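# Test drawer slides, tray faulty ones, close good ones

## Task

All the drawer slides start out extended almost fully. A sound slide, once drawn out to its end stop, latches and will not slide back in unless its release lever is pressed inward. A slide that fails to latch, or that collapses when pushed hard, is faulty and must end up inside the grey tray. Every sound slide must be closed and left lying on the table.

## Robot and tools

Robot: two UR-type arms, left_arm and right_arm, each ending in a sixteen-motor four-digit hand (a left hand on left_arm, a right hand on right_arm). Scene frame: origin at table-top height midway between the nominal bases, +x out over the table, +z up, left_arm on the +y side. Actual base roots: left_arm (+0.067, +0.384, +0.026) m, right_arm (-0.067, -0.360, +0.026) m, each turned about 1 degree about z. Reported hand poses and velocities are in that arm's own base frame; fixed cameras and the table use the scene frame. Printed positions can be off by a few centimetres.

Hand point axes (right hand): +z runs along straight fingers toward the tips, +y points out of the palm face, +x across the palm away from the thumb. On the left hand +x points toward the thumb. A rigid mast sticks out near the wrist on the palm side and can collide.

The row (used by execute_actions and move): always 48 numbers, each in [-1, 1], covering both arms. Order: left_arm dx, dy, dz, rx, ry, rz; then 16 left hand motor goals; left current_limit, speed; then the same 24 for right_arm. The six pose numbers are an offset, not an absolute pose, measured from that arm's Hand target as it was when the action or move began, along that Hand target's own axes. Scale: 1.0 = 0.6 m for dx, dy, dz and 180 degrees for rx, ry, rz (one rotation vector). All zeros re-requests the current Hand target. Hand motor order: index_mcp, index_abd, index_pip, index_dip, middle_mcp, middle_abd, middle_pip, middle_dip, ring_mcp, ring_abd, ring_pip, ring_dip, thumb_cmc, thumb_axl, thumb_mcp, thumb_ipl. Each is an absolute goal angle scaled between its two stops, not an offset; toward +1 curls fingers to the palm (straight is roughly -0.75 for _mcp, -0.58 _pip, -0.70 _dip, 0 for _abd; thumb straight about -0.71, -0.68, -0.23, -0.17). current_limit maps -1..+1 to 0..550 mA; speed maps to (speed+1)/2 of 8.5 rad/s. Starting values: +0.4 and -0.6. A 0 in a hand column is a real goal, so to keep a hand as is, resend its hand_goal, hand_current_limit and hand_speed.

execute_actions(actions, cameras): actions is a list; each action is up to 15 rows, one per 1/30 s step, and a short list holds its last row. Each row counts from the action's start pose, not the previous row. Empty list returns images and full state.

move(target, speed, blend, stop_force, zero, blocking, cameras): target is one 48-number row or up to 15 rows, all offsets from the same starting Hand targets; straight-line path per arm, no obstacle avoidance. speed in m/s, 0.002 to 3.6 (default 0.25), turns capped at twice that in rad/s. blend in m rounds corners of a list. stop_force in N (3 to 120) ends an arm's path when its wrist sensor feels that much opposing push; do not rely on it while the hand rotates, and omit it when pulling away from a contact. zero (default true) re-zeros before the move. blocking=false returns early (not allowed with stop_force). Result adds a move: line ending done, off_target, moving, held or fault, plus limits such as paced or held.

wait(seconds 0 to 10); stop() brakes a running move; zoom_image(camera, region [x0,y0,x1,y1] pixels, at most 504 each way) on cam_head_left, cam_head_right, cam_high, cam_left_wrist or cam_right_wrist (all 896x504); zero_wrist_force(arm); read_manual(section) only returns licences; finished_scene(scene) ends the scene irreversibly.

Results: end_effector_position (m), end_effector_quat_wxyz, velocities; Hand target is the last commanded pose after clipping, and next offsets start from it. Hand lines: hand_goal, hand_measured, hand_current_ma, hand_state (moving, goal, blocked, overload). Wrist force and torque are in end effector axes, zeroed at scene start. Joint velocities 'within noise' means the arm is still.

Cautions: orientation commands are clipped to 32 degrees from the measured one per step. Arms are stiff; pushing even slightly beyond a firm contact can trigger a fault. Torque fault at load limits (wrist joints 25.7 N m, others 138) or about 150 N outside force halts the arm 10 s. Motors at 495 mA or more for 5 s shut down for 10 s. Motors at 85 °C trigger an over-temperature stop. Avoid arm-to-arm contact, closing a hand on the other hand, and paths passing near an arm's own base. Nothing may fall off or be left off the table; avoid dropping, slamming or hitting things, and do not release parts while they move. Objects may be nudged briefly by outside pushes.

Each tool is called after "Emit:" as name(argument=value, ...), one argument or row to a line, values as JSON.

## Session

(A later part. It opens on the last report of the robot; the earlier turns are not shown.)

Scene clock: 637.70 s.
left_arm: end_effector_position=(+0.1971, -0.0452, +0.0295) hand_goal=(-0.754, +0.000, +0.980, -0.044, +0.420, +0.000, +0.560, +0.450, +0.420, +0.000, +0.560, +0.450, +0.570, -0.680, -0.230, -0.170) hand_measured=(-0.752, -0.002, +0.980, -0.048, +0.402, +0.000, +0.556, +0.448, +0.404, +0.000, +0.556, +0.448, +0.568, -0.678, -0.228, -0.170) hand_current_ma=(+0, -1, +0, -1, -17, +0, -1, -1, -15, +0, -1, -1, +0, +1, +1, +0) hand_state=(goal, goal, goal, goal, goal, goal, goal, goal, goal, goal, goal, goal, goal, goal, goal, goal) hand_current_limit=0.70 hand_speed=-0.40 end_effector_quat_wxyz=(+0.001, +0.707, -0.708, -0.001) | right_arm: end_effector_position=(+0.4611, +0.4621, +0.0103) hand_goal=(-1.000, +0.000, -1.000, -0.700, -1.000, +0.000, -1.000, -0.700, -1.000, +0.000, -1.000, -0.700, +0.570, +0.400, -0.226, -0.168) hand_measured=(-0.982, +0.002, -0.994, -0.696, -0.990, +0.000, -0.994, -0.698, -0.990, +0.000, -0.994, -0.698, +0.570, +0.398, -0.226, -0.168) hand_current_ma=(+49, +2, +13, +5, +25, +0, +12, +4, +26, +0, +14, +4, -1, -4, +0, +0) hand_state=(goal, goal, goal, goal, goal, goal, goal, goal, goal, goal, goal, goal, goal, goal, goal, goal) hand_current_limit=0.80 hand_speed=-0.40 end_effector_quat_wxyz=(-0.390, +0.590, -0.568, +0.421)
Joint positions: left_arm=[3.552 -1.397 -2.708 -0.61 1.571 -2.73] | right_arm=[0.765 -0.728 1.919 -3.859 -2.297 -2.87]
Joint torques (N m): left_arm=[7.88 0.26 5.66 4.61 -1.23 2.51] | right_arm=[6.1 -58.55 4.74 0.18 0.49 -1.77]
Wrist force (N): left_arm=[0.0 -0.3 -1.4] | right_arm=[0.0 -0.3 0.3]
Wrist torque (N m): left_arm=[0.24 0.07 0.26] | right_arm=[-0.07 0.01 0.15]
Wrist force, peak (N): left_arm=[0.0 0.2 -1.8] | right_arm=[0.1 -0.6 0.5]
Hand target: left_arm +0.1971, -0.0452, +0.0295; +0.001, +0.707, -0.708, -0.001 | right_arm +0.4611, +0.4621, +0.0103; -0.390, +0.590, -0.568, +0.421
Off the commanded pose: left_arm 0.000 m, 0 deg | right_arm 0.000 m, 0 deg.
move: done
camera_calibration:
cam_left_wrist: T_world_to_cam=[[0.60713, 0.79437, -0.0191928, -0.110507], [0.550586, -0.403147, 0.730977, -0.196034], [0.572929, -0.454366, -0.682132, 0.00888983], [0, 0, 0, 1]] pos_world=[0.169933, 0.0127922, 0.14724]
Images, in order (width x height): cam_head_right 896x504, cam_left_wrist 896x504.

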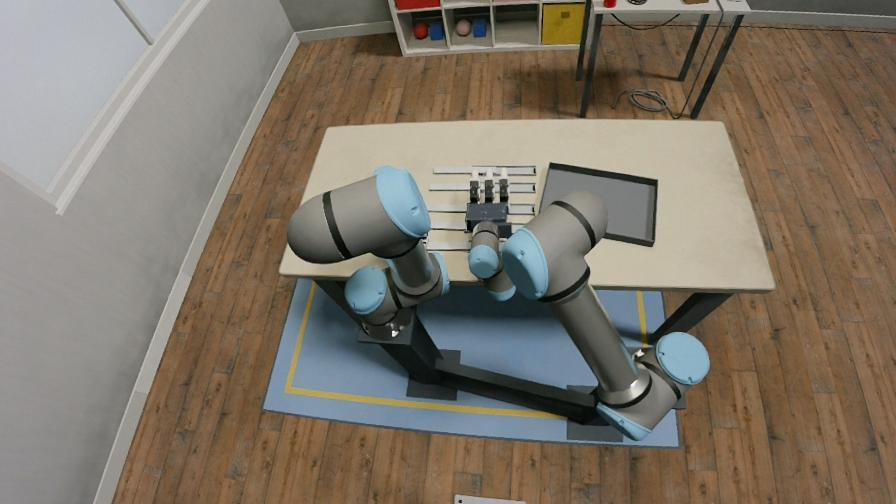

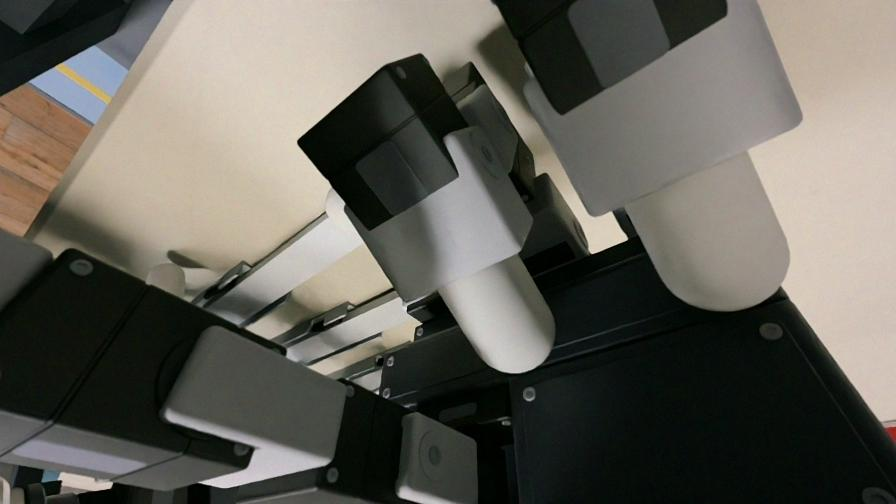

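Emit:
move(
  target=[0,0,0,0,0,0,-0.753,0,0.98,-0.043,0.42,0,0.56,0.45,0.42,0,0.56,0.45,0.571,-0.68,-0.23,-0.17,0.7,-0.4,0,-0.0097,0.0266,0,0,0,-1,0,-1,-0.7,-1,0,-1,-0.7,-1,0,-1,-0.7,0.571,0.401,-0.226,-0.168,0.8,-0.4],
  speed=0.02,
  stop_force=3,
  cameras=["cam_left_wrist"],
)

Emit:
zoom_image(
  camera="cam_left_wrist",
  region=[140, 180, 440, 400],
)

Scene clock: 650.50 s.
left_arm: end_effector_position=(+0.1971, -0.0452, +0.0295) hand_goal=(-0.754, +0.000, +0.980, -0.044, +0.420, +0.000, +0.560, +0.450, +0.420, +0.000, +0.560, +0.450, +0.570, -0.680, -0.230, -0.170) hand_measured=(-0.752, -0.002, +0.980, -0.048, +0.402, +0.000, +0.556, +0.448, +0.404, +0.000, +0.556, +0.448, +0.568, -0.678, -0.228, -0.170) hand_current_ma=(+0, -1, +0, -1, -17, +0, -1, -1, -15, +0, -1, -1, +0, +1, +1, +0) hand_state=(goal, goal, goal, goal, goal, goal, goal, goal, goal, goal, goal, goal, goal, goal, goal, goal) hand_current_limit=0.70 hand_speed=-0.40 end_effector_quat_wxyz=(+0.001, +0.707, -0.708, -0.001) | right_arm: end_effector_position=(+0.4781, +0.4621, +0.0103) hand_goal=(-1.000, +0.000, -1.000, -0.700, -1.000, +0.000, -1.000, -0.700, -1.000, +0.000, -1.000, -0.700, +0.570, +0.400, -0.226, -0.168) hand_measured=(-0.982, +0.002, -0.994, -0.696, -0.990, +0.000, -0.994, -0.698, -0.990, +0.000, -0.994, -0.698, +0.570, +0.398, -0.226, -0.168) hand_current_ma=(+49, +2, +13, +5, +25, +0, +12, +4, +26, +0, +14, +4, -1, -4, +0, +0) hand_state=(goal, goal, goal, goal, goal, goal, goal, goal, goal, goal, goal, goal, goal, goal, goal, goal) hand_current_limit=0.80 hand_speed=-0.40 end_effector_quat_wxyz=(-0.390, +0.590, -0.568, +0.421)
Joint positions: left_arm=[3.552 -1.397 -2.708 -0.61 1.571 -2.73] | right_arm=[0.742 -0.717 1.889 -3.849 -2.277 -2.884]
Joint torques (N m): left_arm=[8.05 -0.33 4.73 3.64 -1.4 2.26] | right_arm=[11.54 -58.84 3.39 -4.75 -2.08 2.3]
Wrist force (N): left_arm=[0.1 0.1 -1.3] | right_arm=[0.0 -0.4 0.1]
Wrist torque (N m): left_arm=[0.28 0.06 0.26] | right_arm=[-0.08 0.01 0.15]
Wrist force, peak (N): left_arm=[0.2 -0.2 -1.8] | right_arm=[0.0 -0.8 0.1]
Hand target: left_arm +0.1971, -0.0452, +0.0295; +0.001, +0.707, -0.708, -0.001 | right_arm +0.4781, +0.4621, +0.0103; -0.390, +0.590, -0.568, +0.421
Off the commanded pose: left_arm 0.000 m, 0 deg | right_arm 0.000 m, 0 deg.
move: done
camera_calibration:
cam_left_wrist: T_world_to_cam=[[0.60713, 0.79437, -0.0191928, -0.110507], [0.550586, -0.403147, 0.730977, -0.196034], [0.572929, -0.454366, -0.682132, 0.00888983], [0, 0, 0, 1]] pos_world=[0.169933, 0.0127922, 0.14724]
Images, in order (width x height): cam_left_wrist 896x504.

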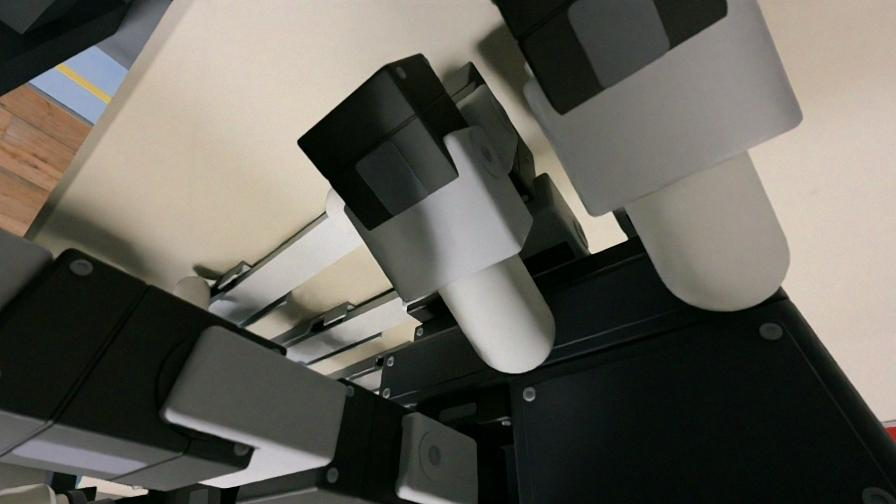

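Scaled by 1.680 from the camera's 896x504 image, which has a finer 1280x720 frame.

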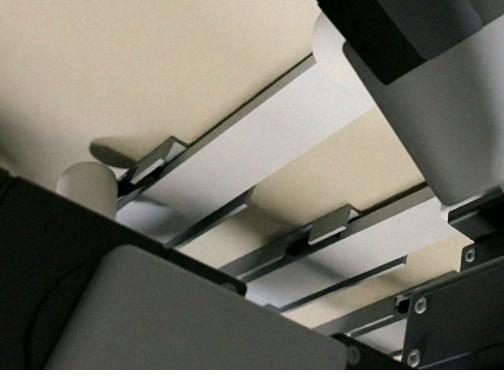

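Emit:
move(
  target=[0,0,0,0,0,0,-0.753,0,0.98,-0.043,0.42,0,0.56,0.45,0.42,0,0.56,0.45,0.571,-0.68,-0.23,-0.17,0.7,-0.4,0,-0.0034,0.0094,0,0,0,-1,0,-1,-0.7,-1,0,-1,-0.7,-1,0,-1,-0.7,0.571,0.401,-0.226,-0.168,0.8,-0.4],
  speed=0.01,
  stop_force=3,
  cameras=["cam_left_wrist"],
)

Emit:
move(
  target=[0.055,0,0,0,0,0,-0.753,0,0.98,-0.043,0.42,0,0.56,0.45,0.42,0,0.56,0.45,0.571,-0.68,-0.23,-0.17,0.7,-0.4,0,0,0,0,0,0,-1,0,-1,-0.7,-1,0,-1,-0.7,-1,0,-1,-0.7,0.571,0.401,-0.226,-0.168,0.8,-0.4],
  speed=0.025,
  stop_force=6,
  cameras=["cam_left_wrist"],
)

Emit:
zoom_image(
  camera="cam_left_wrist",
  region=[140, 180, 440, 400],
)

Scene clock: 660.73 s.
left_arm: end_effector_position=(+0.1971, -0.0452, +0.0295) hand_goal=(-0.754, +0.000, +0.980, -0.044, +0.420, +0.000, +0.560, +0.450, +0.420, +0.000, +0.560, +0.450, +0.570, -0.680, -0.230, -0.170) hand_measured=(-0.754, -0.002, +0.980, -0.048, +0.402, +0.000, +0.556, +0.448, +0.404, +0.000, +0.556, +0.448, +0.568, -0.678, -0.228, -0.170) hand_current_ma=(+0, -1, +0, -1, -17, +0, -1, -1, -15, +0, -1, -1, +0, +1, +1, +0) hand_state=(goal, goal, goal, goal, goal, goal, goal, goal, goal, goal, goal, goal, goal, goal, goal, goal) hand_current_limit=0.70 hand_speed=-0.40 end_effector_quat_wxyz=(+0.001, +0.707, -0.708, -0.001) | right_arm: end_effector_position=(+0.4841, +0.4621, +0.0102) hand_goal=(-1.000, +0.000, -1.000, -0.700, -1.000, +0.000, -1.000, -0.700, -1.000, +0.000, -1.000, -0.700, +0.570, +0.400, -0.226, -0.168) hand_measured=(-0.982, +0.002, -0.994, -0.696, -0.990, +0.000, -0.994, -0.698, -0.990, +0.000, -0.994, -0.698, +0.570, +0.398, -0.226, -0.168) hand_current_ma=(+49, +2, +13, +5, +25, +0, +12, +4, +26, +0, +14, +4, +0, -4, +0, +0) hand_state=(goal, goal, goal, goal, goal, goal, goal, goal, goal, goal, goal, goal, goal, goal, goal, goal) hand_current_limit=0.80 hand_speed=-0.40 end_effector_quat_wxyz=(-0.390, +0.590, -0.568, +0.421)
Joint positions: left_arm=[3.552 -1.397 -2.708 -0.61 1.571 -2.73] | right_arm=[0.734 -0.713 1.878 -3.844 -2.27 -2.888]
Joint torques (N m): left_arm=[7.21 2.95 8.96 3.1 -1.33 2.3] | right_arm=[11.2 -58.59 3.82 -4.35 -2.04 1.73]
Wrist force (N): left_arm=[0.4 0.0 -0.4] | right_arm=[0.1 -0.6 -0.2]
Wrist torque (N m): left_arm=[0.18 -0.01 0.27] | right_arm=[-0.09 0.01 0.15]
Wrist force, peak (N): left_arm=[0.1 0.2 -1.8] | right_arm=[0.3 0.0 -1.0]
Hand target: left_arm +0.1971, -0.0452, +0.0295; +0.001, +0.707, -0.708, -0.001 | right_arm +0.4841, +0.4621, +0.0103; -0.390, +0.590, -0.568, +0.421
Off the commanded pose: left_arm 0.000 m, 0 deg | right_arm 0.000 m, 0 deg.
move: done
camera_calibration:
cam_left_wrist: T_world_to_cam=[[0.60713, 0.79437, -0.0191928, -0.110507], [0.550586, -0.403147, 0.730977, -0.196034], [0.572929, -0.454366, -0.682132, 0.00888983], [0, 0, 0, 1]] pos_world=[0.169933, 0.0127922, 0.14724]
Images, in order (width x height): cam_left_wrist 896x504.

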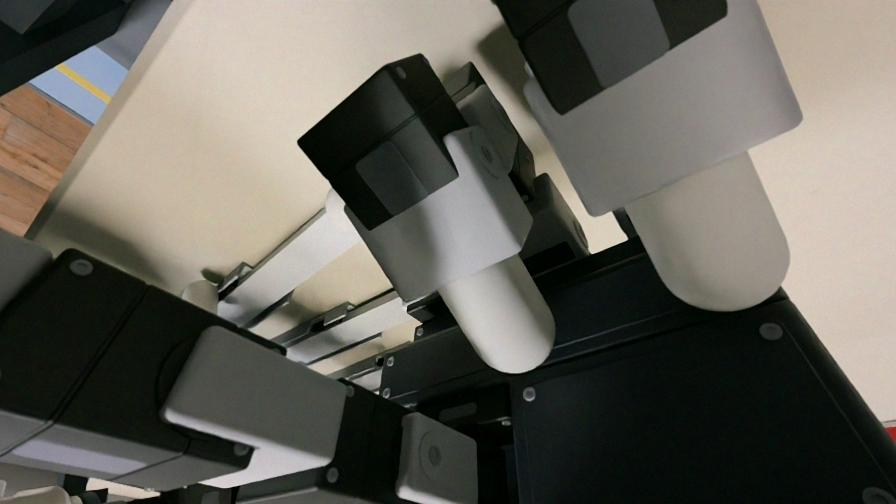

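Scene clock: 662.83 s.
left_arm: end_effector_position=(+0.1970, -0.0782, +0.0295) hand_goal=(-0.754, +0.000, +0.980, -0.044, +0.420, +0.000, +0.560, +0.450, +0.420, +0.000, +0.560, +0.450, +0.570, -0.680, -0.230, -0.170) hand_measured=(-0.754, +0.000, +0.980, -0.048, +0.402, +0.000, +0.556, +0.448, +0.404, +0.000, +0.556, +0.448, +0.568, -0.678, -0.228, -0.170) hand_current_ma=(+0, +0, +0, -1, -17, +0, -1, -1, -15, +0, -1, -1, +0, +1, +1, +0) hand_state=(goal, goal, goal, goal, goal, goal, goal, goal, goal, goal, goal, goal, goal, goal, goal, goal) hand_current_limit=0.70 hand_speed=-0.40 end_effector_quat_wxyz=(+0.001, +0.707, -0.708, -0.001) | right_arm: end_effector_position=(+0.4841, +0.4621, +0.0103) hand_goal=(-1.000, +0.000, -1.000, -0.700, -1.000, +0.000, -1.000, -0.700, -1.000, +0.000, -1.000, -0.700, +0.570, +0.400, -0.226, -0.168) hand_measured=(-0.982, +0.002, -0.994, -0.696, -0.990, +0.000, -0.994, -0.698, -0.990, +0.000, -0.994, -0.698, +0.572, +0.398, -0.224, -0.168) hand_current_ma=(+49, +2, +13, +5, +25, +0, +12, +4, +26, +0, +14, +4, +4, -4, +2, +0) hand_state=(goal, goal, goal, goal, goal, goal, goal, goal, goal, goal, goal, goal, goal, goal, goal, goal) hand_current_limit=0.80 hand_speed=-0.40 end_effector_quat_wxyz=(-0.390, +0.590, -0.568, +0.421)
Joint positions: left_arm=[3.429 -1.413 -2.697 -0.605 1.571 -2.853] | right_arm=[0.734 -0.713 1.878 -3.844 -2.27 -2.888]
Joint torques (N m): left_arm=[8.34 14.83 4.63 2.18 1.6 1.85] | right_arm=[12.39 -60.49 3.1 -4.37 -1.65 1.87]
Wrist force (N): left_arm=[0.2 -0.1 0.2] | right_arm=[0.0 -0.5 0.0]
Wrist torque (N m): left_arm=[0.13 0.03 0.09] | right_arm=[-0.06 0.02 0.14]
Wrist force, peak (N): left_arm=[-1.1 -0.1 -0.1] | right_arm=[-0.1 -0.5 0.4]
Hand target: left_arm +0.1970, -0.0782, +0.0295; +0.001, +0.707, -0.708, -0.001 | right_arm +0.4841, +0.4621, +0.0103; -0.390, +0.590, -0.568, +0.421
Off the commanded pose: left_arm 0.000 m, 0 deg | right_arm 0.000 m, 0 deg.
move: done
camera_calibration:
cam_left_wrist: T_world_to_cam=[[0.607165, 0.794345, -0.0191467, -0.0843061], [0.550548, -0.403197, 0.730979, -0.209333], [0.572929, -0.454366, -0.682132, -0.00610427], [0, 0, 0, 1]] pos_world=[0.169933, -0.0202078, 0.14724]
Images, in order (width x height): cam_left_wrist 896x504.

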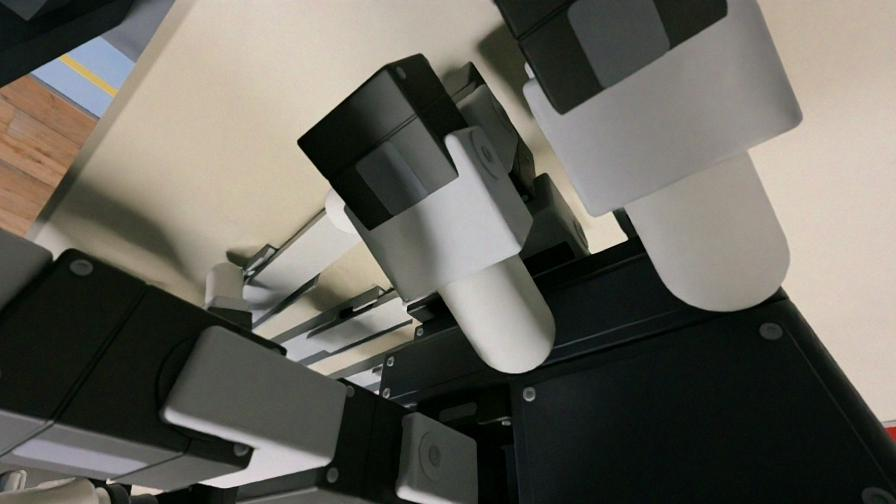

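Scaled by 1.680 from the camera's 896x504 image, which has a finer 1280x720 frame.

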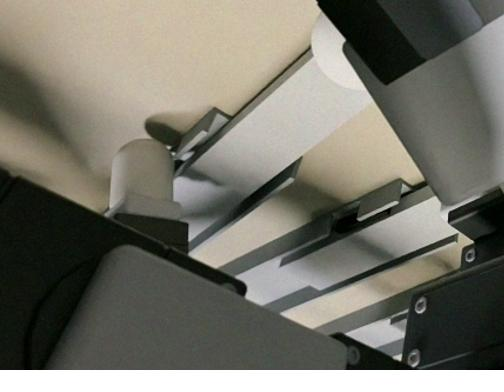

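Emit:
move(
  target=[
    [0,0,0,0,0,0,-0.753,0,0.98,-0.043,0.42,0,0.56,0.45,0.42,0,0.56,0.45,0.571,-0.68,-0.23,-0.17,0.7,-0.4,0.0087,-0.1451,-0.0882,0,0,0,-1,0,-1,-0.7,-1,0,-1,-0.7,-1,0,-1,-0.7,0.571,0.401,-0.226,-0.168,0.8,-0.4],
    [0,0,0,0,0,0,-0.753,0,0.98,-0.043,0.42,0,0.56,0.45,0.42,0,0.56,0.45,0.571,-0.68,-0.23,-0.17,0.7,-0.4,0.391,-0.0728,-0.2282,-0.1389,-0.009,0.0142,-1,0,-1,-0.7,-1,0,-1,-0.7,-1,0,-1,-0.7,0.571,0.401,-0.226,-0.168,0.8,-0.4],
  ],
  speed=0.2,
  blend=[0.02,0],
)

Emit:
move(
  target=[
    [0,0,0,0,0,0,-0.753,0,0.98,-0.043,0.42,0,0.56,0.45,0.42,0,0.56,0.45,0.571,-0.68,-0.23,-0.17,0.7,-0.4,0,0,0,0,0,0,-0.137,0,0.98,-0.043,-1,0,-1,-0.7,-1,0,-1,-0.7,0.571,0.401,-0.226,-0.168,0.8,-0.4],
    [0,0,0,0,0,0,-0.753,0,0.98,-0.043,0.42,0,0.56,0.45,0.42,0,0.56,0.45,0.571,-0.68,-0.23,-0.17,0.7,-0.4,0,0.15,0.15,0,0,0,-0.137,0,0.98,-0.043,-1,0,-1,-0.7,-1,0,-1,-0.7,0.571,0.401,-0.226,-0.168,0.8,-0.4],
  ],
  speed=0.12,
  cameras=["cam_head_right"],
)

Emit:
zoom_image(
  camera="cam_head_right",
  region=[400, 150, 600, 290],
)

Scene clock: 700.73 s.
left_arm: end_effector_position=(+0.1970, -0.0782, +0.0295) hand_goal=(-0.754, +0.000, +0.980, -0.044, +0.420, +0.000, +0.560, +0.450, +0.420, +0.000, +0.560, +0.450, +0.570, -0.680, -0.230, -0.170) hand_measured=(-0.754, +0.000, +0.980, -0.048, +0.402, +0.000, +0.556, +0.448, +0.404, +0.000, +0.556, +0.448, +0.568, -0.678, -0.228, -0.170) hand_current_ma=(+0, +0, +0, -1, -17, +0, -1, -1, -15, +0, -1, -1, +0, +1, +1, +0) hand_state=(goal, goal, goal, goal, goal, goal, goal, goal, goal, goal, goal, goal, goal, goal, goal, goal) hand_current_limit=0.70 hand_speed=-0.40 end_effector_quat_wxyz=(+0.001, +0.707, -0.708, -0.001) | right_arm: end_effector_position=(+0.3703, +0.2326, +0.1104) hand_goal=(-1.000, +0.000, -1.000, -0.700, -1.000, +0.000, -1.000, -0.700, -1.000, +0.000, -1.000, -0.700, +0.570, +0.400, -0.226, -0.168) hand_measured=(-0.982, +0.002, -0.994, -0.696, -0.990, +0.000, -0.994, -0.698, -0.990, +0.000, -0.994, -0.698, +0.572, +0.398, -0.224, -0.168) hand_current_ma=(+49, +2, +13, +5, +25, +0, +12, +4, +26, +0, +14, +4, +2, -4, +2, +0) hand_state=(goal, goal, goal, goal, goal, goal, goal, goal, goal, goal, goal, goal, goal, goal, goal, goal) hand_current_limit=0.80 hand_speed=-0.40 end_effector_quat_wxyz=(-0.271, +0.653, -0.653, +0.271)
Joint positions: left_arm=[3.429 -1.413 -2.697 -0.605 1.571 -2.853] | right_arm=[0.263 -1.524 2.494 -3.309 -1.756 -2.954]
Joint torques (N m): left_arm=[8.59 15.2 5.03 0.79 1.67 -0.44] | right_arm=[-10.08 -31.61 -12.65 -0.85 1.22 -0.82]
Wrist force (N): left_arm=[0.3 0.0 -0.1] | right_arm=[0.1 -0.6 0.1]
Wrist torque (N m): left_arm=[0.18 0.03 0.08] | right_arm=[-0.07 -0.05 0.02]
Wrist force, peak (N): left_arm=[0.7 0.0 0.1] | right_arm=[2.1 -0.1 -0.1]
Hand target: left_arm +0.1970, -0.0782, +0.0295; +0.001, +0.707, -0.708, -0.001 | right_arm +0.3702, +0.2325, +0.1104; -0.270, +0.653, -0.653, +0.271
Off the commanded pose: left_arm 0.000 m, 0 deg | right_arm 0.000 m, 0 deg.
move: done

Scene clock: 703.50 s.
left_arm: end_effector_position=(+0.1970, -0.0782, +0.0295) hand_goal=(-0.754, +0.000, +0.980, -0.044, +0.420, +0.000, +0.560, +0.450, +0.420, +0.000, +0.560, +0.450, +0.570, -0.680, -0.230, -0.170) hand_measured=(-0.754, +0.000, +0.980, -0.048, +0.402, +0.000, +0.556, +0.448, +0.404, +0.000, +0.556, +0.448, +0.568, -0.678, -0.228, -0.170) hand_current_ma=(+0, +0, +0, -1, -17, +0, -1, -1, -15, +0, -1, -1, +0, +1, +1, +0) hand_state=(goal, goal, goal, goal, goal, goal, goal, goal, goal, goal, goal, goal, goal, goal, goal, goal) hand_current_limit=0.70 hand_speed=-0.40 end_effector_quat_wxyz=(+0.001, +0.707, -0.708, -0.001) | right_arm: end_effector_position=(+0.3704, +0.2324, -0.0168) hand_goal=(-0.138, +0.000, +0.980, -0.044, -1.000, +0.000, -1.000, -0.700, -1.000, +0.000, -1.000, -0.700, +0.570, +0.400, -0.226, -0.168) hand_measured=(-0.140, +0.002, +0.972, -0.046, -0.992, +0.002, -0.994, -0.698, -0.990, +0.000, -0.994, -0.698, +0.572, +0.398, -0.224, -0.168) hand_current_ma=(-5, +2, -15, -5, +16, +4, +12, +4, +26, +0, +14, +4, +2, -4, +2, +0) hand_state=(goal, goal, goal, goal, goal, goal, goal, goal, goal, goal, goal, goal, goal, goal, goal, goal) hand_current_limit=0.80 hand_speed=-0.40 end_effector_quat_wxyz=(-0.270, +0.653, -0.653, +0.271)
Joint positions: left_arm=[3.429 -1.413 -2.697 -0.605 1.571 -2.853] | right_arm=[0.262 -1.034 2.543 -3.848 -1.756 -2.954]
Joint torques (N m): left_arm=[7.68 15.11 4.83 0.87 1.7 -1.43] | right_arm=[-9.38 -16.46 5.77 -5.02 1.29 -1.8]
Wrist force (N): left_arm=[0.0 0.1 0.1] | right_arm=[-0.1 -0.5 -0.1]
Wrist torque (N m): left_arm=[0.17 0.07 0.06] | right_arm=[0.03 -0.02 0.02]
Wrist force, peak (N): left_arm=[0.6 0.0 0.1] | right_arm=[-0.1 -4.7 -4.6]
Hand target: left_arm +0.1970, -0.0782, +0.0295; +0.001, +0.707, -0.708, -0.001 | right_arm +0.3703, +0.2324, -0.0169; -0.270, +0.653, -0.653, +0.271
Off the commanded pose: left_arm 0.000 m, 0 deg | right_arm 0.000 m, 0 deg.
move: done
Images, in order (width x height): cam_head_right 896x504.

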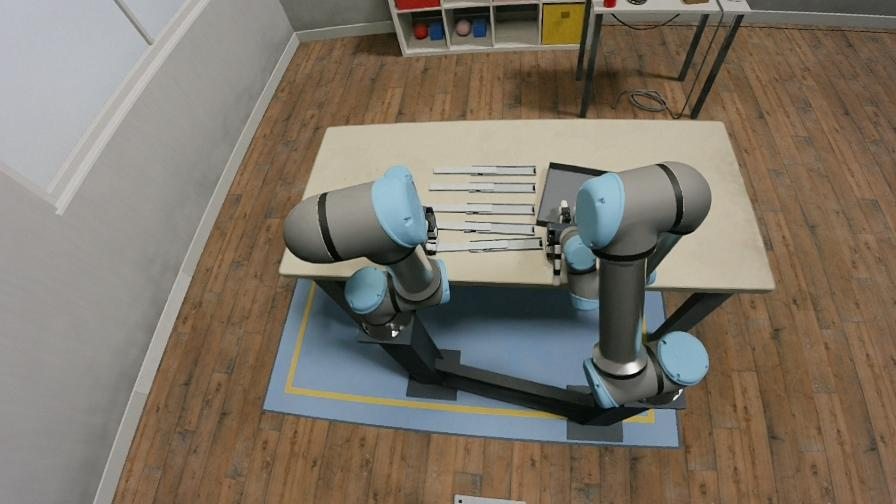

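Scaled by 2.520 from the camera's 896x504 image, which has a finer 1280x720 frame.

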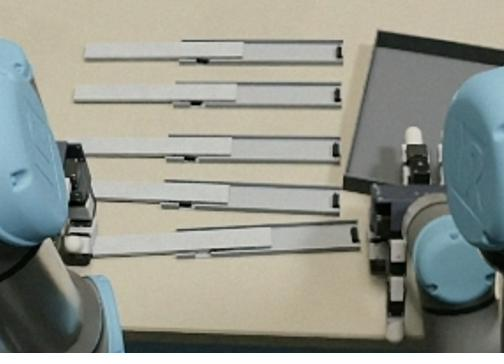

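Emit:
move(
  target=[0,0,0,0,0,0,-0.753,0,0.98,-0.043,0.42,0,0.56,0.45,0.42,0,0.56,0.45,0.571,-0.68,-0.23,-0.17,0.7,-0.4,0,-0.02,0.02,0,0,0,-0.137,0,0.98,-0.043,-1,0,-1,-0.7,-1,0,-1,-0.7,0.571,0.401,-0.226,-0.168,0.8,-0.4],
  speed=0.1,
)

Emit:
move(
  target=[0.2667,0,0,0,0,0,-0.753,0,0.98,-0.043,0.42,0,0.56,0.45,0.42,0,0.56,0.45,0.571,-0.68,-0.23,-0.17,0.7,-0.4,0,0,0,0,0,0,-0.137,0,0.98,-0.043,-1,0,-1,-0.7,-1,0,-1,-0.7,0.571,0.401,-0.226,-0.168,0.8,-0.4],
  speed=0.05,
  stop_force=14,
  cameras=["cam_head_right","cam_left_wrist"],
)

Emit:
zoom_image(
  camera="cam_head_right",
  region=[400, 150, 600, 290],
)

Scene clock: 716.97 s.
left_arm: end_effector_position=(+0.1970, -0.0782, +0.0295) hand_goal=(-0.754, +0.000, +0.980, -0.044, +0.420, +0.000, +0.560, +0.450, +0.420, +0.000, +0.560, +0.450, +0.570, -0.680, -0.230, -0.170) hand_measured=(-0.754, +0.000, +0.980, -0.048, +0.402, +0.000, +0.556, +0.448, +0.404, +0.000, +0.556, +0.448, +0.568, -0.678, -0.228, -0.170) hand_current_ma=(+0, +0, +0, -1, -17, +0, -1, -1, -15, +0, -1, -1, +0, +1, +1, +0) hand_state=(goal, goal, goal, goal, goal, goal, goal, goal, goal, goal, goal, goal, goal, goal, goal, goal) hand_current_limit=0.70 hand_speed=-0.40 end_effector_quat_wxyz=(+0.001, +0.707, -0.708, -0.001) | right_arm: end_effector_position=(+0.3875, +0.2324, -0.0169) hand_goal=(-0.138, +0.000, +0.980, -0.044, -1.000, +0.000, -1.000, -0.700, -1.000, +0.000, -1.000, -0.700, +0.570, +0.400, -0.226, -0.168) hand_measured=(-0.140, +0.002, +0.972, -0.046, -0.992, +0.002, -0.994, -0.698, -0.990, +0.000, -0.994, -0.698, +0.572, +0.398, -0.224, -0.168) hand_current_ma=(-5, +2, -15, -5, +17, +3, +12, +4, +26, +0, +14, +4, +2, -4, +2, +0) hand_state=(goal, goal, goal, goal, goal, goal, goal, goal, goal, goal, goal, goal, goal, goal, goal, goal) hand_current_limit=0.80 hand_speed=-0.40 end_effector_quat_wxyz=(-0.270, +0.653, -0.653, +0.271) end_effector_velocity=(-0.003, -0.001, -0.001) end_effector_angular_velocity=(-0.003, +0.001, +0.002)
Joint positions: left_arm=[3.429 -1.413 -2.697 -0.605 1.571 -2.853] | right_arm=[0.249 -1.029 2.505 -3.816 -1.746 -2.964]
Joint velocities: left_arm=[within noise] | right_arm=[0.001 0 0.007 -0.006 -0.001 -0.002]
Joint torques (N m): left_arm=[8.36 15.13 5.86 0.92 1.66 -1.63] | right_arm=[11.65 -28.47 11.84 -5.26 -1.22 0.71]
Wrist force (N): left_arm=[0.3 -0.4 0.2] | right_arm=[-0.1 -0.6 0.1]
Wrist torque (N m): left_arm=[0.11 0.04 0.09] | right_arm=[-0.03 -0.02 0.10]
Wrist force, peak (N): left_arm=[0.7 0.0 -0.1] | right_arm=[-0.1 -0.7 -1.0]
Hand target: left_arm +0.1970, -0.0782, +0.0295; +0.001, +0.707, -0.708, -0.001 | right_arm +0.3872, +0.2324, -0.0169; -0.270, +0.653, -0.653, +0.271
Off the commanded pose: left_arm 0.000 m, 0 deg | right_arm 0.000 m, 0 deg.
move: done

Scene clock: 720.37 s.
left_arm: end_effector_position=(+0.1968, -0.1926, +0.0296) hand_goal=(-0.754, +0.000, +0.980, -0.044, +0.420, +0.000, +0.560, +0.450, +0.420, +0.000, +0.560, +0.450, +0.570, -0.680, -0.230, -0.170) hand_measured=(-0.736, +0.042, +0.984, -0.048, +0.402, +0.000, +0.556, +0.448, +0.404, +0.000, +0.556, +0.448, +0.568, -0.678, -0.228, -0.170) hand_current_ma=(+15, +47, +1, -1, -17, +0, -1, -1, -15, +0, -1, -1, +0, +1, +1, +0) hand_state=(goal, blocked, goal, goal, goal, goal, goal, goal, goal, goal, goal, goal, goal, goal, goal, goal) hand_current_limit=0.70 hand_speed=-0.40 end_effector_quat_wxyz=(+0.001, +0.707, -0.708, -0.001) | right_arm: end_effector_position=(+0.3872, +0.2324, -0.0168) hand_goal=(-0.138, +0.000, +0.980, -0.044, -1.000, +0.000, -1.000, -0.700, -1.000, +0.000, -1.000, -0.700, +0.570, +0.400, -0.226, -0.168) hand_measured=(-0.148, +0.034, +0.972, -0.046, -0.992, +0.002, -0.994, -0.698, -0.990, +0.000, -0.994, -0.698, +0.572, +0.398, -0.224, -0.168) hand_current_ma=(-23, +81, -15, -5, +17, +3, +12, +4, +26, +0, +14, +4, +2, -4, +2, +0) hand_state=(goal, blocked, goal, goal, goal, goal, goal, goal, goal, goal, goal, goal, goal, goal, goal, goal) hand_current_limit=0.80 hand_speed=-0.40 end_effector_quat_wxyz=(-0.270, +0.653, -0.653, +0.271)
Joint positions: left_arm=[3.016 -1.54 -2.593 -0.582 1.57 -3.266] | right_arm=[0.249 -1.029 2.505 -3.817 -1.747 -2.964]
Joint torques (N m): left_arm=[-8.2 6.31 21 -0.11 -2.02 -2.23] | right_arm=[11.22 -22.08 8.85 0.51 0.47 2.56]
Wrist force (N): left_arm=[-6.1 1.0 -1.3] | right_arm=[6.6 -5.3 -3.4]
Wrist torque (N m): left_arm=[0.22 -0.16 -0.18] | right_arm=[0.20 -0.03 0.50]
Wrist force, peak (N): left_arm=[-16.8 1.4 -9.3] | right_arm=[15.6 -8.6 -5.7]
Hand target: left_arm +0.1968, -0.1926, +0.0296; +0.001, +0.707, -0.708, -0.001 (not the last commanded pose) | right_arm +0.3872, +0.2324, -0.0169; -0.270, +0.653, -0.653, +0.271
Off the commanded pose: left_arm 0.046 m, 0 deg | right_arm 0.000 m, 0 deg.
move: contact (left_arm)
camera_calibration:
cam_left_wrist: T_world_to_cam=[[0.607134, 0.794365, -0.0193049, 0.00672134], [0.550568, -0.403034, 0.731053, -0.255414], [0.572942, -0.454476, -0.682048, -0.0579299], [0, 0, 0, 1]] pos_world=[0.169733, -0.134608, 0.14734]
Images, in order (width x height): cam_head_right 896x504, cam_left_wrist 896x504.

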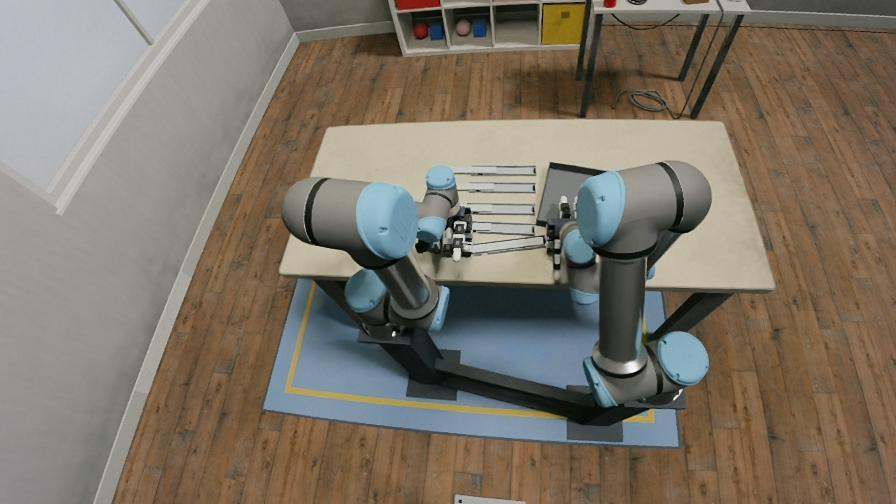

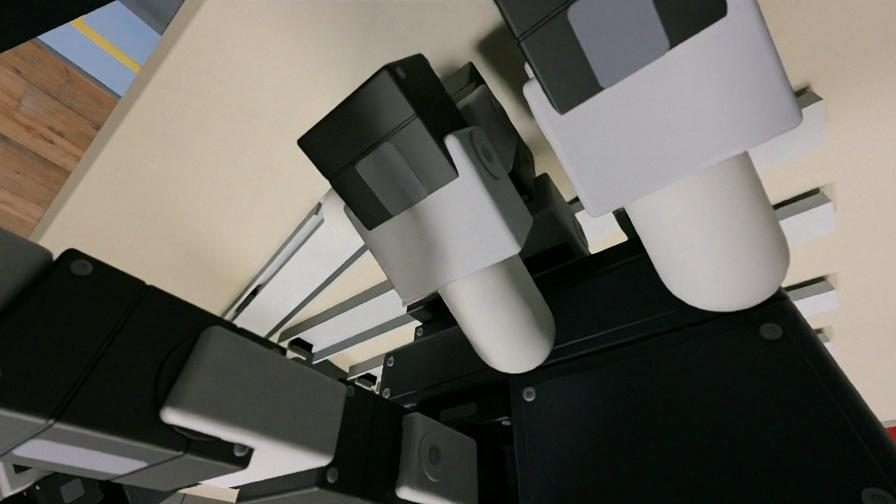

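Scaled by 2.520 from the camera's 896x504 image, which has a finer 1280x720 frame.

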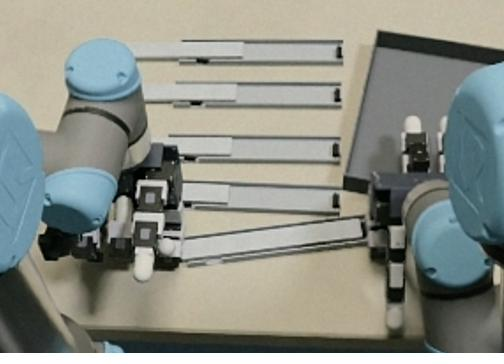

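Emit:
move(
  target=[
    [-0.0167,0,-0.1333,0,0,0,-0.753,0,0.98,-0.043,0.42,0,0.56,0.45,0.42,0,0.56,0.45,0.571,-0.68,-0.23,-0.17,0.7,-0.4,0.0167,-0.1532,-0.1532,0,0,0,-0.137,0,0.98,-0.043,-1,0,-1,-0.7,-1,0,-1,-0.7,0.571,0.401,-0.226,-0.168,0.8,-0.4],
    [-0.296,-0.1207,-0.1333,0,0,0,-0.753,0,0.98,-0.043,0.42,0,0.56,0.45,0.42,0,0.56,0.45,0.571,-0.68,-0.23,-0.17,0.7,-0.4,0.399,-0.3348,0.0284,0.1389,0.009,-0.0142,-1,0,-1,-0.7,-1,0,-1,-0.7,-1,0,-1,-0.7,0.571,0.401,-0.226,-0.168,0.8,-0.4],
  ],
  speed=0.25,
)

Emit:
move(
  target=[0,0,0.1333,0,0,0,-0.753,0,0.98,-0.043,0.42,0,0.56,0.45,0.42,0,0.56,0.45,0.571,-0.68,-0.23,-0.17,0.7,-0.4,-0.0078,0.1408,0.0512,0,0,0,-1,0,-1,-0.7,-1,0,-1,-0.7,-1,0,-1,-0.7,0.571,0.401,-0.226,-0.168,0.8,-0.4],
  speed=0.12,
)

Emit:
move(
  target=[0,0,0,0,0,0,-0.753,0,0.98,-0.043,0.42,0,0.56,0.45,0.42,0,0.56,0.45,0.571,-0.68,-0.23,-0.17,0.7,-0.4,-0.0007,0.0125,0.0046,0,0,0,-1,0,-1,-0.7,-1,0,-1,-0.7,-1,0,-1,-0.7,0.571,0.401,-0.226,-0.168,0.8,-0.4],
  speed=0.02,
  stop_force=3,
  cameras=["cam_head_right"],
)

Emit:
zoom_image(
  camera="cam_head_right",
  region=[440, 130, 700, 290],
)

Scene clock: 769.40 s.
left_arm: end_effector_position=(+0.2696, -0.0151, +0.1093) hand_goal=(-0.754, +0.000, +0.980, -0.044, +0.420, +0.000, +0.560, +0.450, +0.420, +0.000, +0.560, +0.450, +0.570, -0.680, -0.230, -0.170) hand_measured=(-0.752, +0.004, +0.980, -0.048, +0.402, +0.000, +0.556, +0.448, +0.404, +0.000, +0.556, +0.448, +0.568, -0.678, -0.228, -0.170) hand_current_ma=(+0, +1, +0, -1, -17, +0, -1, -1, -15, +0, -1, -1, +0, +1, +1, +0) hand_state=(goal, goal, goal, goal, goal, goal, goal, goal, goal, goal, goal, goal, goal, goal, goal, goal) hand_current_limit=0.70 hand_speed=-0.40 end_effector_quat_wxyz=(+0.001, +0.707, -0.708, -0.001) | right_arm: end_effector_position=(+0.5412, -0.0070, +0.1134) hand_goal=(-1.000, +0.000, -1.000, -0.700, -1.000, +0.000, -1.000, -0.700, -1.000, +0.000, -1.000, -0.700, +0.570, +0.400, -0.226, -0.168) hand_measured=(-0.980, +0.002, -0.992, -0.698, -0.990, +0.002, -0.994, -0.698, -0.990, +0.000, -0.994, -0.698, +0.572, +0.398, -0.224, -0.168) hand_current_ma=(+57, +4, +16, +5, +22, +3, +12, +4, +26, +0, +14, +4, +2, -4, +2, +0) hand_state=(blocked, goal, goal, goal, goal, goal, goal, goal, goal, goal, goal, goal, goal, goal, goal, goal) hand_current_limit=0.80 hand_speed=-0.40 end_effector_quat_wxyz=(-0.390, +0.590, -0.568, +0.421)
Joint positions: left_arm=[3.548 -1.382 -2.422 -0.911 1.571 -2.734] | right_arm=[-0.444 -1.162 2.413 -4.014 -1.173 -3.351]
Joint torques (N m): left_arm=[9.51 4.71 18.77 -0.32 -1.88 2.4] | right_arm=[-11.82 -15.67 -22.87 -3.83 1.54 -1.9]
Wrist force (N): left_arm=[0.4 0.1 0.2] | right_arm=[-0.3 -0.3 0.0]
Wrist torque (N m): left_arm=[0.16 -0.03 0.25] | right_arm=[-0.02 0.06 0.01]
Wrist force, peak (N): left_arm=[-6.3 1.1 -1.2] | right_arm=[6.8 -6.0 -3.8]
Hand target: left_arm +0.2696, -0.0151, +0.1093; +0.001, +0.707, -0.708, -0.001 | right_arm +0.5412, -0.0070, +0.1134; -0.390, +0.590, -0.568, +0.421
Off the commanded pose: left_arm 0.000 m, 0 deg | right_arm 0.000 m, 0 deg.
move: done

Scene clock: 770.60 s.
left_arm: end_effector_position=(+0.2694, -0.0151, +0.0294) hand_goal=(-0.754, +0.000, +0.980, -0.044, +0.420, +0.000, +0.560, +0.450, +0.420, +0.000, +0.560, +0.450, +0.570, -0.680, -0.230, -0.170) hand_measured=(-0.752, +0.004, +0.980, -0.048, +0.402, +0.000, +0.556, +0.448, +0.404, +0.000, +0.556, +0.448, +0.568, -0.678, -0.228, -0.170) hand_current_ma=(+0, +1, +0, -1, -17, +0, -1, -1, -15, +0, -1, -1, +0, +1, +1, +0) hand_state=(goal, goal, goal, goal, goal, goal, goal, goal, goal, goal, goal, goal, goal, goal, goal, goal) hand_current_limit=0.70 hand_speed=-0.40 end_effector_quat_wxyz=(+0.001, +0.707, -0.708, -0.001) | right_arm: end_effector_position=(+0.5413, -0.0071, +0.0234) hand_goal=(-1.000, +0.000, -1.000, -0.700, -1.000, +0.000, -1.000, -0.700, -1.000, +0.000, -1.000, -0.700, +0.570, +0.400, -0.226, -0.168) hand_measured=(-0.980, +0.002, -0.992, -0.698, -0.990, +0.002, -0.994, -0.698, -0.990, +0.000, -0.994, -0.698, +0.572, +0.398, -0.224, -0.168) hand_current_ma=(+55, +4, +15, +5, +22, +3, +12, +4, +26, +0, +14, +4, +2, -4, +2, +0) hand_state=(goal, goal, goal, goal, goal, goal, goal, goal, goal, goal, goal, goal, goal, goal, goal, goal) hand_current_limit=0.80 hand_speed=-0.40 end_effector_quat_wxyz=(-0.390, +0.590, -0.568, +0.421)
Joint positions: left_arm=[3.548 -1.605 -2.528 -0.581 1.571 -2.734] | right_arm=[-0.445 -0.851 2.391 -4.302 -1.173 -3.351]
Joint torques (N m): left_arm=[-6.95 10.83 18.39 3.78 1.7 -2.05] | right_arm=[-3.19 -23.57 13.6 -4.06 1.46 1.92]
Wrist force (N): left_arm=[0.1 0.4 0.3] | right_arm=[0.0 -0.2 0.1]
Wrist torque (N m): left_arm=[0.18 0.03 0.16] | right_arm=[-0.01 0.00 0.05]
Wrist force, peak (N): left_arm=[0.4 0.0 1.8] | right_arm=[0.0 -1.9 -0.3]
Hand target: left_arm +0.2695, -0.0151, +0.0293; +0.001, +0.707, -0.708, -0.001 | right_arm +0.5412, -0.0070, +0.0233; -0.390, +0.590, -0.568, +0.421
Off the commanded pose: left_arm 0.000 m, 0 deg | right_arm 0.000 m, 0 deg.
move: done

Scene clock: 772.00 s.
left_arm: end_effector_position=(+0.2695, -0.0151, +0.0293) hand_goal=(-0.754, +0.000, +0.980, -0.044, +0.420, +0.000, +0.560, +0.450, +0.420, +0.000, +0.560, +0.450, +0.570, -0.680, -0.230, -0.170) hand_measured=(-0.752, +0.004, +0.980, -0.048, +0.402, +0.000, +0.556, +0.448, +0.404, +0.000, +0.556, +0.448, +0.568, -0.678, -0.228, -0.170) hand_current_ma=(+0, +1, +0, -1, -17, +0, -1, -1, -15, +0, -1, -1, +0, +1, +1, +0) hand_state=(goal, goal, goal, goal, goal, goal, goal, goal, goal, goal, goal, goal, goal, goal, goal, goal) hand_current_limit=0.70 hand_speed=-0.40 end_effector_quat_wxyz=(+0.001, +0.707, -0.708, -0.001) | right_arm: end_effector_position=(+0.5413, -0.0071, +0.0154) hand_goal=(-1.000, +0.000, -1.000, -0.700, -1.000, +0.000, -1.000, -0.700, -1.000, +0.000, -1.000, -0.700, +0.570, +0.400, -0.226, -0.168) hand_measured=(-0.980, +0.002, -0.992, -0.698, -0.990, +0.002, -0.994, -0.698, -0.990, +0.000, -0.994, -0.698, +0.572, +0.398, -0.224, -0.168) hand_current_ma=(+55, +4, +15, +5, +22, +3, +12, +4, +26, +0, +14, +4, +2, -4, +2, +0) hand_state=(goal, goal, goal, goal, goal, goal, goal, goal, goal, goal, goal, goal, goal, goal, goal, goal) hand_current_limit=0.80 hand_speed=-0.40 end_effector_quat_wxyz=(-0.390, +0.590, -0.568, +0.421)
Joint positions: left_arm=[3.548 -1.606 -2.528 -0.581 1.571 -2.734] | right_arm=[-0.445 -0.823 2.386 -4.325 -1.173 -3.351]
Joint torques (N m): left_arm=[-6.64 8.86 17.79 4.83 1.63 -2.03] | right_arm=[11.53 -48.82 12.08 -0.01 -0.87 -1.34]
Wrist force (N): left_arm=[0.0 0.1 0.4] | right_arm=[0.0 -0.4 0.0]
Wrist torque (N m): left_arm=[0.15 0.05 0.16] | right_arm=[-0.02 0.01 0.06]
Wrist force, peak (N): left_arm=[0.5 0.4 0.6] | right_arm=[0.1 -0.7 0.0]
Hand target: left_arm +0.2695, -0.0151, +0.0293; +0.001, +0.707, -0.708, -0.001 | right_arm +0.5412, -0.0071, +0.0153; -0.390, +0.590, -0.568, +0.421
Off the commanded pose: left_arm 0.000 m, 0 deg | right_arm 0.000 m, 0 deg.
move: done
Images, in order (width x height): cam_head_right 896x504.

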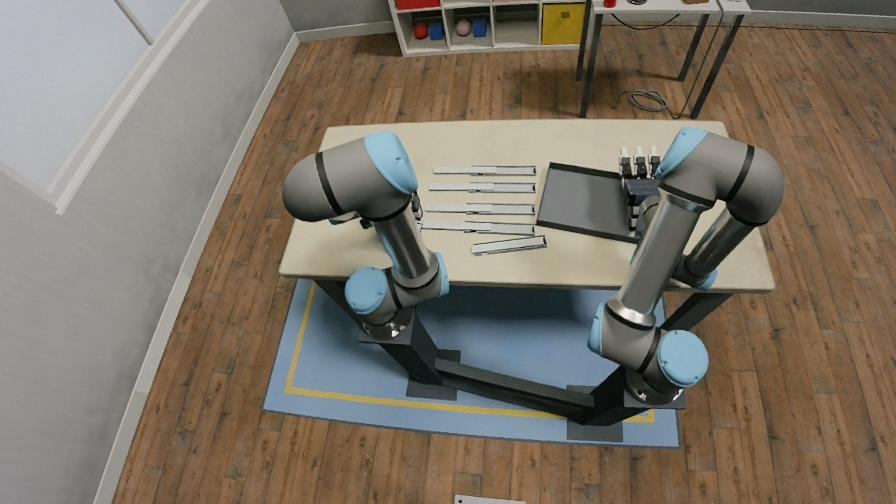

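Scaled by 1.938 from the camera's 896x504 image, which has a finer 1280x720 frame.

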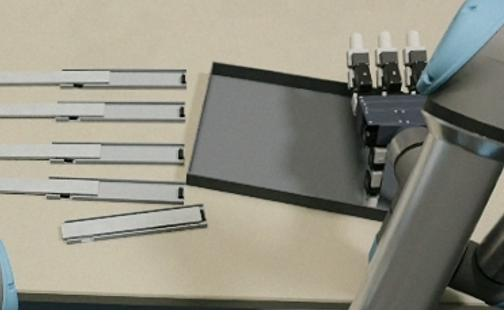

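Emit:
move(
  target=[0,0,0,0,0,0,-0.753,0,0.98,-0.043,0.42,0,0.56,0.45,0.42,0,0.56,0.45,0.571,-0.68,-0.23,-0.17,0.7,-0.4,0.0832,0.0041,0.0015,0,0,0,-1,0,-1,-0.7,-1,0,-1,-0.7,-1,0,-1,-0.7,0.571,0.401,-0.226,-0.168,0.8,-0.4],
  speed=0.04,
  stop_force=6,
  cameras=["cam_head_right"],
)

Emit:
zoom_image(
  camera="cam_head_right",
  region=[440, 130, 700, 290],
)

Scene clock: 781.90 s.
left_arm: end_effector_position=(+0.2695, -0.0151, +0.0293) hand_goal=(-0.754, +0.000, +0.980, -0.044, +0.420, +0.000, +0.560, +0.450, +0.420, +0.000, +0.560, +0.450, +0.570, -0.680, -0.230, -0.170) hand_measured=(-0.752, +0.004, +0.980, -0.048, +0.402, +0.000, +0.556, +0.448, +0.404, +0.000, +0.556, +0.448, +0.568, -0.678, -0.228, -0.170) hand_current_ma=(+0, +1, +0, -1, -17, +0, -1, -1, -15, +0, -1, -1, +0, +1, +1, +0) hand_state=(goal, goal, goal, goal, goal, goal, goal, goal, goal, goal, goal, goal, goal, goal, goal, goal) hand_current_limit=0.70 hand_speed=-0.40 end_effector_quat_wxyz=(+0.001, +0.707, -0.708, -0.001) | right_arm: end_effector_position=(+0.5412, -0.0570, +0.0154) hand_goal=(-1.000, +0.000, -1.000, -0.700, -1.000, +0.000, -1.000, -0.700, -1.000, +0.000, -1.000, -0.700, +0.570, +0.400, -0.226, -0.168) hand_measured=(-0.980, +0.002, -0.992, -0.698, -0.990, +0.002, -0.994, -0.698, -0.990, +0.000, -0.994, -0.698, +0.572, +0.398, -0.224, -0.168) hand_current_ma=(+55, +3, +15, +5, +22, +3, +12, +4, +26, +0, +14, +4, +2, -4, +2, +0) hand_state=(goal, goal, goal, goal, goal, goal, goal, goal, goal, goal, goal, goal, goal, goal, goal, goal) hand_current_limit=0.80 hand_speed=-0.40 end_effector_quat_wxyz=(-0.390, +0.590, -0.568, +0.421)
Joint positions: left_arm=[3.548 -1.606 -2.528 -0.581 1.571 -2.734] | right_arm=[-0.576 -0.826 2.374 -4.286 -1.051 -3.407]
Joint torques (N m): left_arm=[-6.73 9.81 10.47 4.84 1.65 -2.11] | right_arm=[13.31 -39.8 12.94 -4.77 1.66 2.19]
Wrist force (N): left_arm=[0.2 0.1 0.7] | right_arm=[-0.1 -0.4 0.2]
Wrist torque (N m): left_arm=[0.12 0.03 0.18] | right_arm=[-0.04 0.02 0.12]
Wrist force, peak (N): left_arm=[0.6 -0.1 0.6] | right_arm=[0.9 -0.5 0.0]
Hand target: left_arm +0.2695, -0.0151, +0.0293; +0.001, +0.707, -0.708, -0.001 | right_arm +0.5412, -0.0570, +0.0154; -0.390, +0.590, -0.568, +0.421
Off the commanded pose: left_arm 0.000 m, 0 deg | right_arm 0.000 m, 0 deg.
move: done
Images, in order (width x height): cam_head_right 896x504.

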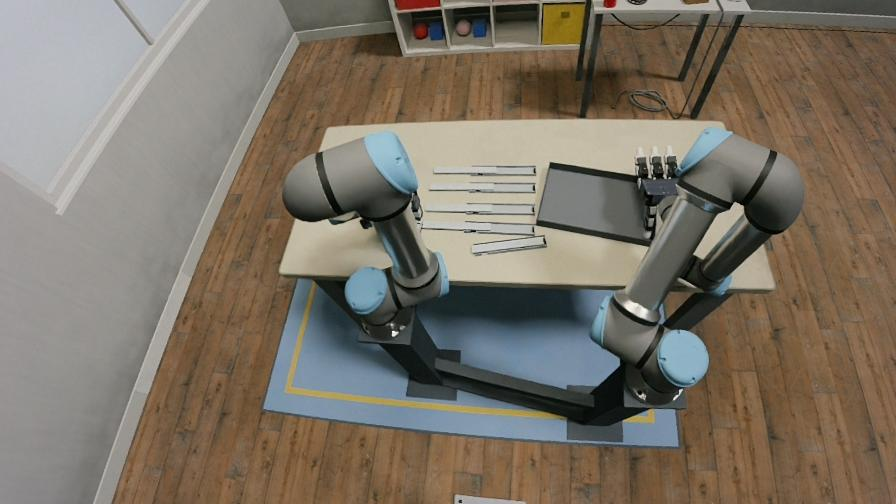

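Scaled by 1.938 from the camera's 896x504 image, which has a finer 1280x720 frame.

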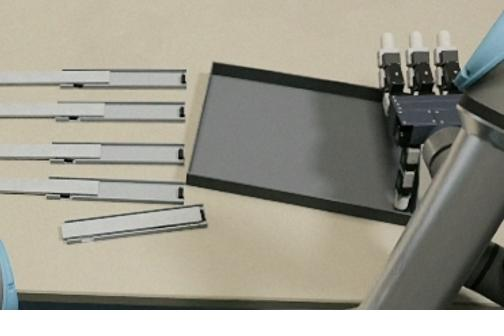

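Emit:
move(
  target=[0,0,0,0,0,0,-0.753,0,0.98,-0.043,0.42,0,0.56,0.45,0.42,0,0.56,0.45,0.571,-0.68,-0.23,-0.17,0.7,-0.4,0.0832,0.0041,0.0015,0,0,0,-1,0,-1,-0.7,-1,0,-1,-0.7,-1,0,-1,-0.7,0.571,0.401,-0.226,-0.168,0.8,-0.4],
  speed=0.04,
  stop_force=6,
  cameras=["cam_head_right"],
)

Emit:
zoom_image(
  camera="cam_head_right",
  region=[440, 130, 700, 290],
)

Scene clock: 787.97 s.
left_arm: end_effector_position=(+0.2695, -0.0151, +0.0293) hand_goal=(-0.754, +0.000, +0.980, -0.044, +0.420, +0.000, +0.560, +0.450, +0.420, +0.000, +0.560, +0.450, +0.570, -0.680, -0.230, -0.170) hand_measured=(-0.752, +0.004, +0.980, -0.048, +0.402, +0.000, +0.556, +0.448, +0.404, +0.000, +0.556, +0.448, +0.568, -0.678, -0.228, -0.170) hand_current_ma=(+0, +1, +0, -1, -17, +0, -1, -1, -15, +0, -1, -1, +0, +1, +1, +0) hand_state=(goal, goal, goal, goal, goal, goal, goal, goal, goal, goal, goal, goal, goal, goal, goal, goal) hand_current_limit=0.70 hand_speed=-0.40 end_effector_quat_wxyz=(+0.001, +0.707, -0.708, -0.001) | right_arm: end_effector_position=(+0.5412, -0.1070, +0.0154) hand_goal=(-1.000, +0.000, -1.000, -0.700, -1.000, +0.000, -1.000, -0.700, -1.000, +0.000, -1.000, -0.700, +0.570, +0.400, -0.226, -0.168) hand_measured=(-0.980, +0.002, -0.992, -0.698, -0.990, +0.002, -0.994, -0.698, -0.990, +0.000, -0.994, -0.698, +0.562, +0.398, -0.232, -0.170) hand_current_ma=(+55, +3, +14, +5, +22, +3, +12, +4, +26, +0, +14, +4, -17, -4, -13, -3) hand_state=(goal, goal, goal, goal, goal, goal, goal, goal, goal, goal, goal, goal, goal, goal, goal, goal) hand_current_limit=0.80 hand_speed=-0.40 end_effector_quat_wxyz=(-0.390, +0.590, -0.568, +0.421)
Joint positions: left_arm=[3.548 -1.606 -2.528 -0.581 1.571 -2.734] | right_arm=[-0.693 -0.829 2.346 -4.224 -0.944 -3.464]
Joint torques (N m): left_arm=[-6.34 10.03 7.11 4.6 1.58 -1.79] | right_arm=[11.77 -44.13 9.97 -4.5 1.21 2.2]
Wrist force (N): left_arm=[0.2 0.3 0.5] | right_arm=[0.0 -0.4 0.2]
Wrist torque (N m): left_arm=[0.15 0.03 0.17] | right_arm=[-0.02 0.00 0.15]
Wrist force, peak (N): left_arm=[-0.1 0.1 0.9] | right_arm=[-0.7 -0.8 0.4]
Hand target: left_arm +0.2695, -0.0151, +0.0293; +0.001, +0.707, -0.708, -0.001 | right_arm +0.5412, -0.1070, +0.0154; -0.390, +0.590, -0.568, +0.421
Off the commanded pose: left_arm 0.000 m, 0 deg | right_arm 0.000 m, 0 deg.
move: done
Images, in order (width x height): cam_head_right 896x504.

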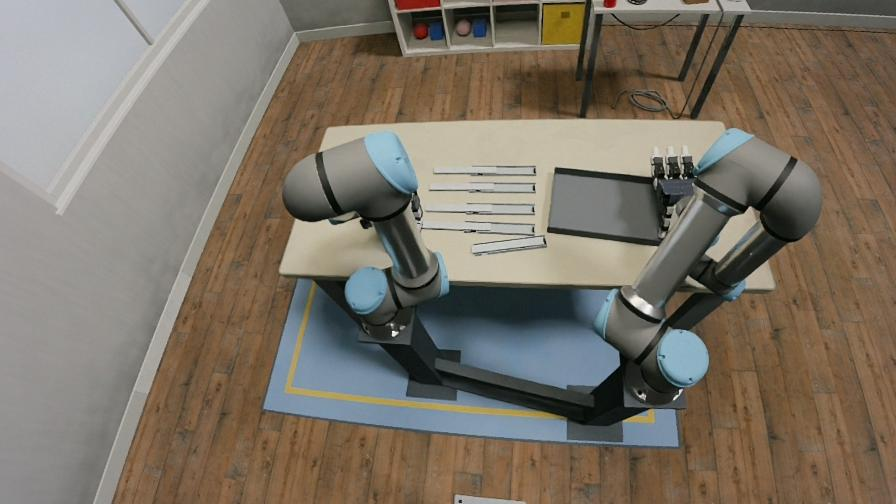

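Scaled by 1.938 from the camera's 896x504 image, which has a finer 1280x720 frame.

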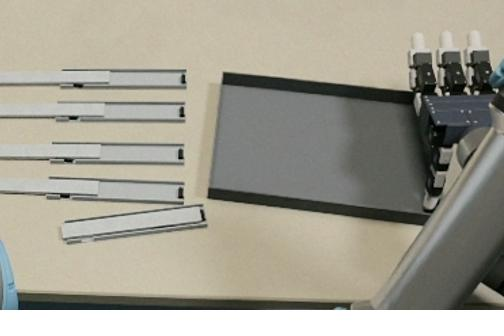

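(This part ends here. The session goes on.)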